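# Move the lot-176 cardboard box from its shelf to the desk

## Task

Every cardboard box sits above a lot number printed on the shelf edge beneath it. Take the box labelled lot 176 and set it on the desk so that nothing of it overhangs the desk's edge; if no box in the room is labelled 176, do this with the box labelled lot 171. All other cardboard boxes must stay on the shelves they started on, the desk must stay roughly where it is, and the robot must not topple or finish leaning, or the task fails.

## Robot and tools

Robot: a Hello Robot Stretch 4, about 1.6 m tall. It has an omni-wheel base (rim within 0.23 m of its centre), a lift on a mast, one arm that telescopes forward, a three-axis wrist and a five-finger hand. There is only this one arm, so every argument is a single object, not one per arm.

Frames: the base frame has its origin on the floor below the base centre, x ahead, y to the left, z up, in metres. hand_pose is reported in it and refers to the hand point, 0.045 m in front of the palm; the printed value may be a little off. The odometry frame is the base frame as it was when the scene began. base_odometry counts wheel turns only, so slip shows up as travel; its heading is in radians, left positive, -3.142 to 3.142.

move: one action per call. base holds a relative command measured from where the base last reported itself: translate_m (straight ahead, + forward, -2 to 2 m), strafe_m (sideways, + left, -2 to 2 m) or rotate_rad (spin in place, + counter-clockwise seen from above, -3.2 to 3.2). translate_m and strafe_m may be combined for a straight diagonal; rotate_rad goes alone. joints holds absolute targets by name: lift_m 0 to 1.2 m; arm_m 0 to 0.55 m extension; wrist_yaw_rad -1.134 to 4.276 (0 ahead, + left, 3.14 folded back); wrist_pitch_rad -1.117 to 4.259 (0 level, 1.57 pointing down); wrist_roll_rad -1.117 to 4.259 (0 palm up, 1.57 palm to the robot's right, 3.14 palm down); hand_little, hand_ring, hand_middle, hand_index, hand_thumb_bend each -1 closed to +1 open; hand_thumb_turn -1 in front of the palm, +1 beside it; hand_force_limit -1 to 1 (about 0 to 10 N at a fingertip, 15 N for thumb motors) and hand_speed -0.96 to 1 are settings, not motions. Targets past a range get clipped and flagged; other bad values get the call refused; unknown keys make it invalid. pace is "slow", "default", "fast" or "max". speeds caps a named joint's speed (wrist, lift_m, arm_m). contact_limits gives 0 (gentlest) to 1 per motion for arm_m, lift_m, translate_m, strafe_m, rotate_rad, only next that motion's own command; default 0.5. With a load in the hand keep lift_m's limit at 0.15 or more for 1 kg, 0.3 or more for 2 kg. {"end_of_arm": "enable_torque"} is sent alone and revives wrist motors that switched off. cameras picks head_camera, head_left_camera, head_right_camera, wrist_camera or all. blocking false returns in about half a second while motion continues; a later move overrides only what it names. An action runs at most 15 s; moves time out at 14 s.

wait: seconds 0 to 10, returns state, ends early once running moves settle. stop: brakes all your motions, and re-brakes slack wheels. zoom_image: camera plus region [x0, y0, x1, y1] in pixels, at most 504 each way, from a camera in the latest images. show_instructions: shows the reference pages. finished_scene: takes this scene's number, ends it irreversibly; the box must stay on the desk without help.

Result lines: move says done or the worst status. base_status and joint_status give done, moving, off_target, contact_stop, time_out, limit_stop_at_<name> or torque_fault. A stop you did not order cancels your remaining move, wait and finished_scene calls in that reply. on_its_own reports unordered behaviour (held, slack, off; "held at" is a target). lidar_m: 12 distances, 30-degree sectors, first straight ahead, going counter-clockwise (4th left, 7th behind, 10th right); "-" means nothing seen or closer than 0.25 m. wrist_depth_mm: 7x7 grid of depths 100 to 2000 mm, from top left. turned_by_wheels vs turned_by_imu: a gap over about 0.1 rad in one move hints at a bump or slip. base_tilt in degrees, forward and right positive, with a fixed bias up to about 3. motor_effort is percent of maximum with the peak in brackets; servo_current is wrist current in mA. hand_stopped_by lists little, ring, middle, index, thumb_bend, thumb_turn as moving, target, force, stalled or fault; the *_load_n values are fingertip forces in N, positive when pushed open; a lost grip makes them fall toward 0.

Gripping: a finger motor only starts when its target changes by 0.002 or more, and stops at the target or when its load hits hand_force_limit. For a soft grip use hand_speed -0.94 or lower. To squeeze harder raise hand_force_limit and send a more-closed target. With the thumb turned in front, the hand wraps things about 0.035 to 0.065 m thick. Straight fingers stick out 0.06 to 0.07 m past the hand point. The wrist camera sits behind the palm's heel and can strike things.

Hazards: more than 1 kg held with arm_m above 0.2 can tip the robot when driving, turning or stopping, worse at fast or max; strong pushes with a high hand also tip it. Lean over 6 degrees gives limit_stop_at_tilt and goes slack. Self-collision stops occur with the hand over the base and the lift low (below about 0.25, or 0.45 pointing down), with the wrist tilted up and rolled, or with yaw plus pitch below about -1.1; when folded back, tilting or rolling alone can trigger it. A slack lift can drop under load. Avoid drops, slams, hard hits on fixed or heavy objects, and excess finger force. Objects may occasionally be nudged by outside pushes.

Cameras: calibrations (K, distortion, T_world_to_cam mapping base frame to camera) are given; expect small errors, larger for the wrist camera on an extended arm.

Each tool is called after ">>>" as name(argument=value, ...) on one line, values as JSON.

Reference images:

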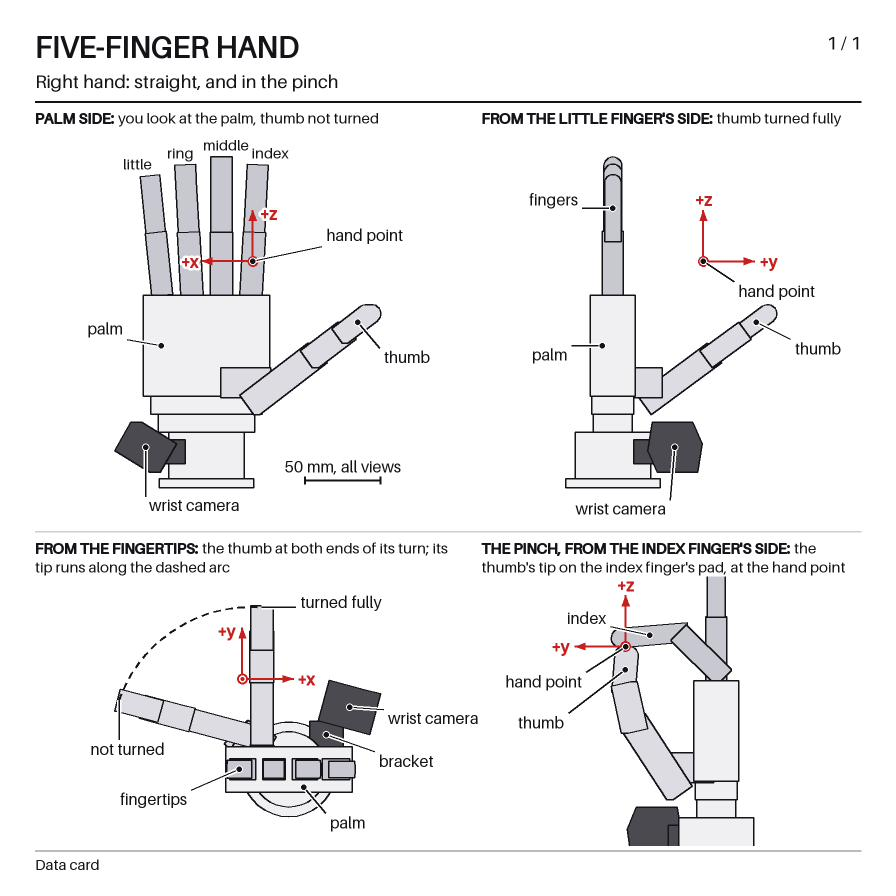

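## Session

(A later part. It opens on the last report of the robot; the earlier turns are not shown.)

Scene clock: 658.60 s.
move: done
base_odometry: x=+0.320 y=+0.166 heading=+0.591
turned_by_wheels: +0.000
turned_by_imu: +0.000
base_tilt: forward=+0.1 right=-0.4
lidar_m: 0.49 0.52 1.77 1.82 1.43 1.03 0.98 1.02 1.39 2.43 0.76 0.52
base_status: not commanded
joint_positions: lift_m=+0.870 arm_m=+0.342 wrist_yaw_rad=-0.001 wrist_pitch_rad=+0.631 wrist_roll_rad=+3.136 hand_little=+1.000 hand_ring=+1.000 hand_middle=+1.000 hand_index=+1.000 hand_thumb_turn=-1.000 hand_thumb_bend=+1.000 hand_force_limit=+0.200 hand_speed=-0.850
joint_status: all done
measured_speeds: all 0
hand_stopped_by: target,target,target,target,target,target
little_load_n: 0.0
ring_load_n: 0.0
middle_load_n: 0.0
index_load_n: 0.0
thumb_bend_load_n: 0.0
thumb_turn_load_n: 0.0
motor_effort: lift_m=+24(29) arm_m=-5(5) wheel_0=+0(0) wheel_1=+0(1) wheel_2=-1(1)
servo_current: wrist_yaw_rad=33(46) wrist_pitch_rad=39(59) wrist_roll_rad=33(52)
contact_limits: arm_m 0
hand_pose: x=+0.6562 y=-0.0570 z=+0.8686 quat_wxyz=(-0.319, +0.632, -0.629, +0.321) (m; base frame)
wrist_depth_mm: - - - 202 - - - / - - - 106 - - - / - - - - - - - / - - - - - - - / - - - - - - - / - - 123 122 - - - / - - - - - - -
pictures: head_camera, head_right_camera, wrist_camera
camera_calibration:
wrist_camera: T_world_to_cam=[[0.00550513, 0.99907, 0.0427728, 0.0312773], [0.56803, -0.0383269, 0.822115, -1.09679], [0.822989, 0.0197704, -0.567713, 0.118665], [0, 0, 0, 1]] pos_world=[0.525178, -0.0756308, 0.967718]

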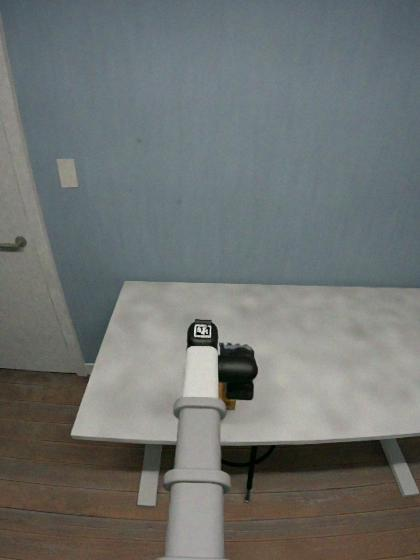

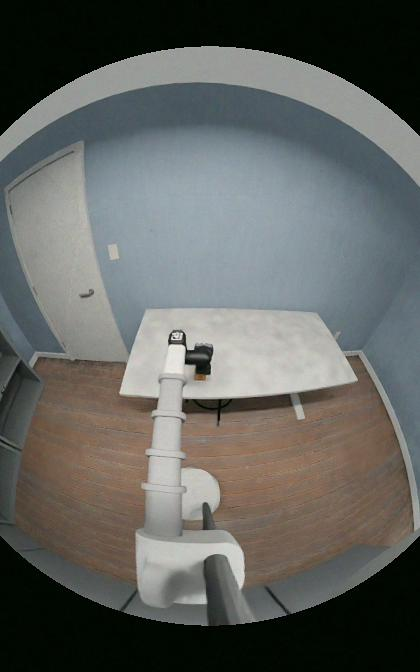

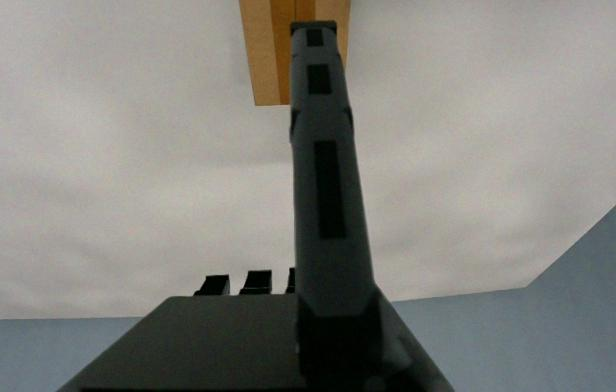

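>>> move(joints={"arm_m": 0.05}, cameras=["head_camera"])

Scene clock: 664.97 s.
move: done
base_odometry: x=+0.320 y=+0.166 heading=+0.591
turned_by_wheels: +0.000
turned_by_imu: +0.000
base_tilt: forward=+0.2 right=-0.4
lidar_m: 0.50 0.50 1.75 1.83 1.47 1.01 0.97 1.02 1.38 2.44 0.75 0.52
base_status: not commanded
joint_positions: lift_m=+0.870 arm_m=+0.050 wrist_yaw_rad=-0.001 wrist_pitch_rad=+0.631 wrist_roll_rad=+3.136 hand_little=+1.000 hand_ring=+1.000 hand_middle=+1.000 hand_index=+1.000 hand_thumb_turn=-1.000 hand_thumb_bend=+1.000 hand_force_limit=+0.200 hand_speed=-0.850
joint_status: all done
measured_speeds: all 0
hand_stopped_by: target,target,target,target,target,target
little_load_n: 0.0
ring_load_n: 0.0
middle_load_n: 0.0
index_load_n: 0.0
thumb_bend_load_n: 0.0
thumb_turn_load_n: 0.0
motor_effort: lift_m=+24(25) arm_m=-5(9) wheel_0=+0(0) wheel_1=+0(1) wheel_2=-1(1)
servo_current: wrist_yaw_rad=39(46) wrist_pitch_rad=46(52) wrist_roll_rad=33(52)
hand_pose: x=+0.3642 y=-0.0570 z=+0.8686 quat_wxyz=(-0.319, +0.632, -0.629, +0.321) (m; base frame)
wrist_depth_mm: 1025 1025 1008 1008 1042 1078 1078 / 1138 1160 1160 1138 1008 1229 1229 / 1308 1336 597 - - - - / - - - - - - - / - - - - - - - / - - 123 122 - - - / - - - - - - -
pictures: head_camera

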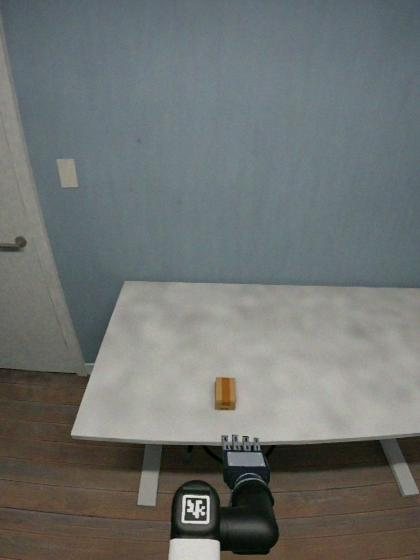

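>>> finished_scene(scene=1)

The scene is finished: the task was done.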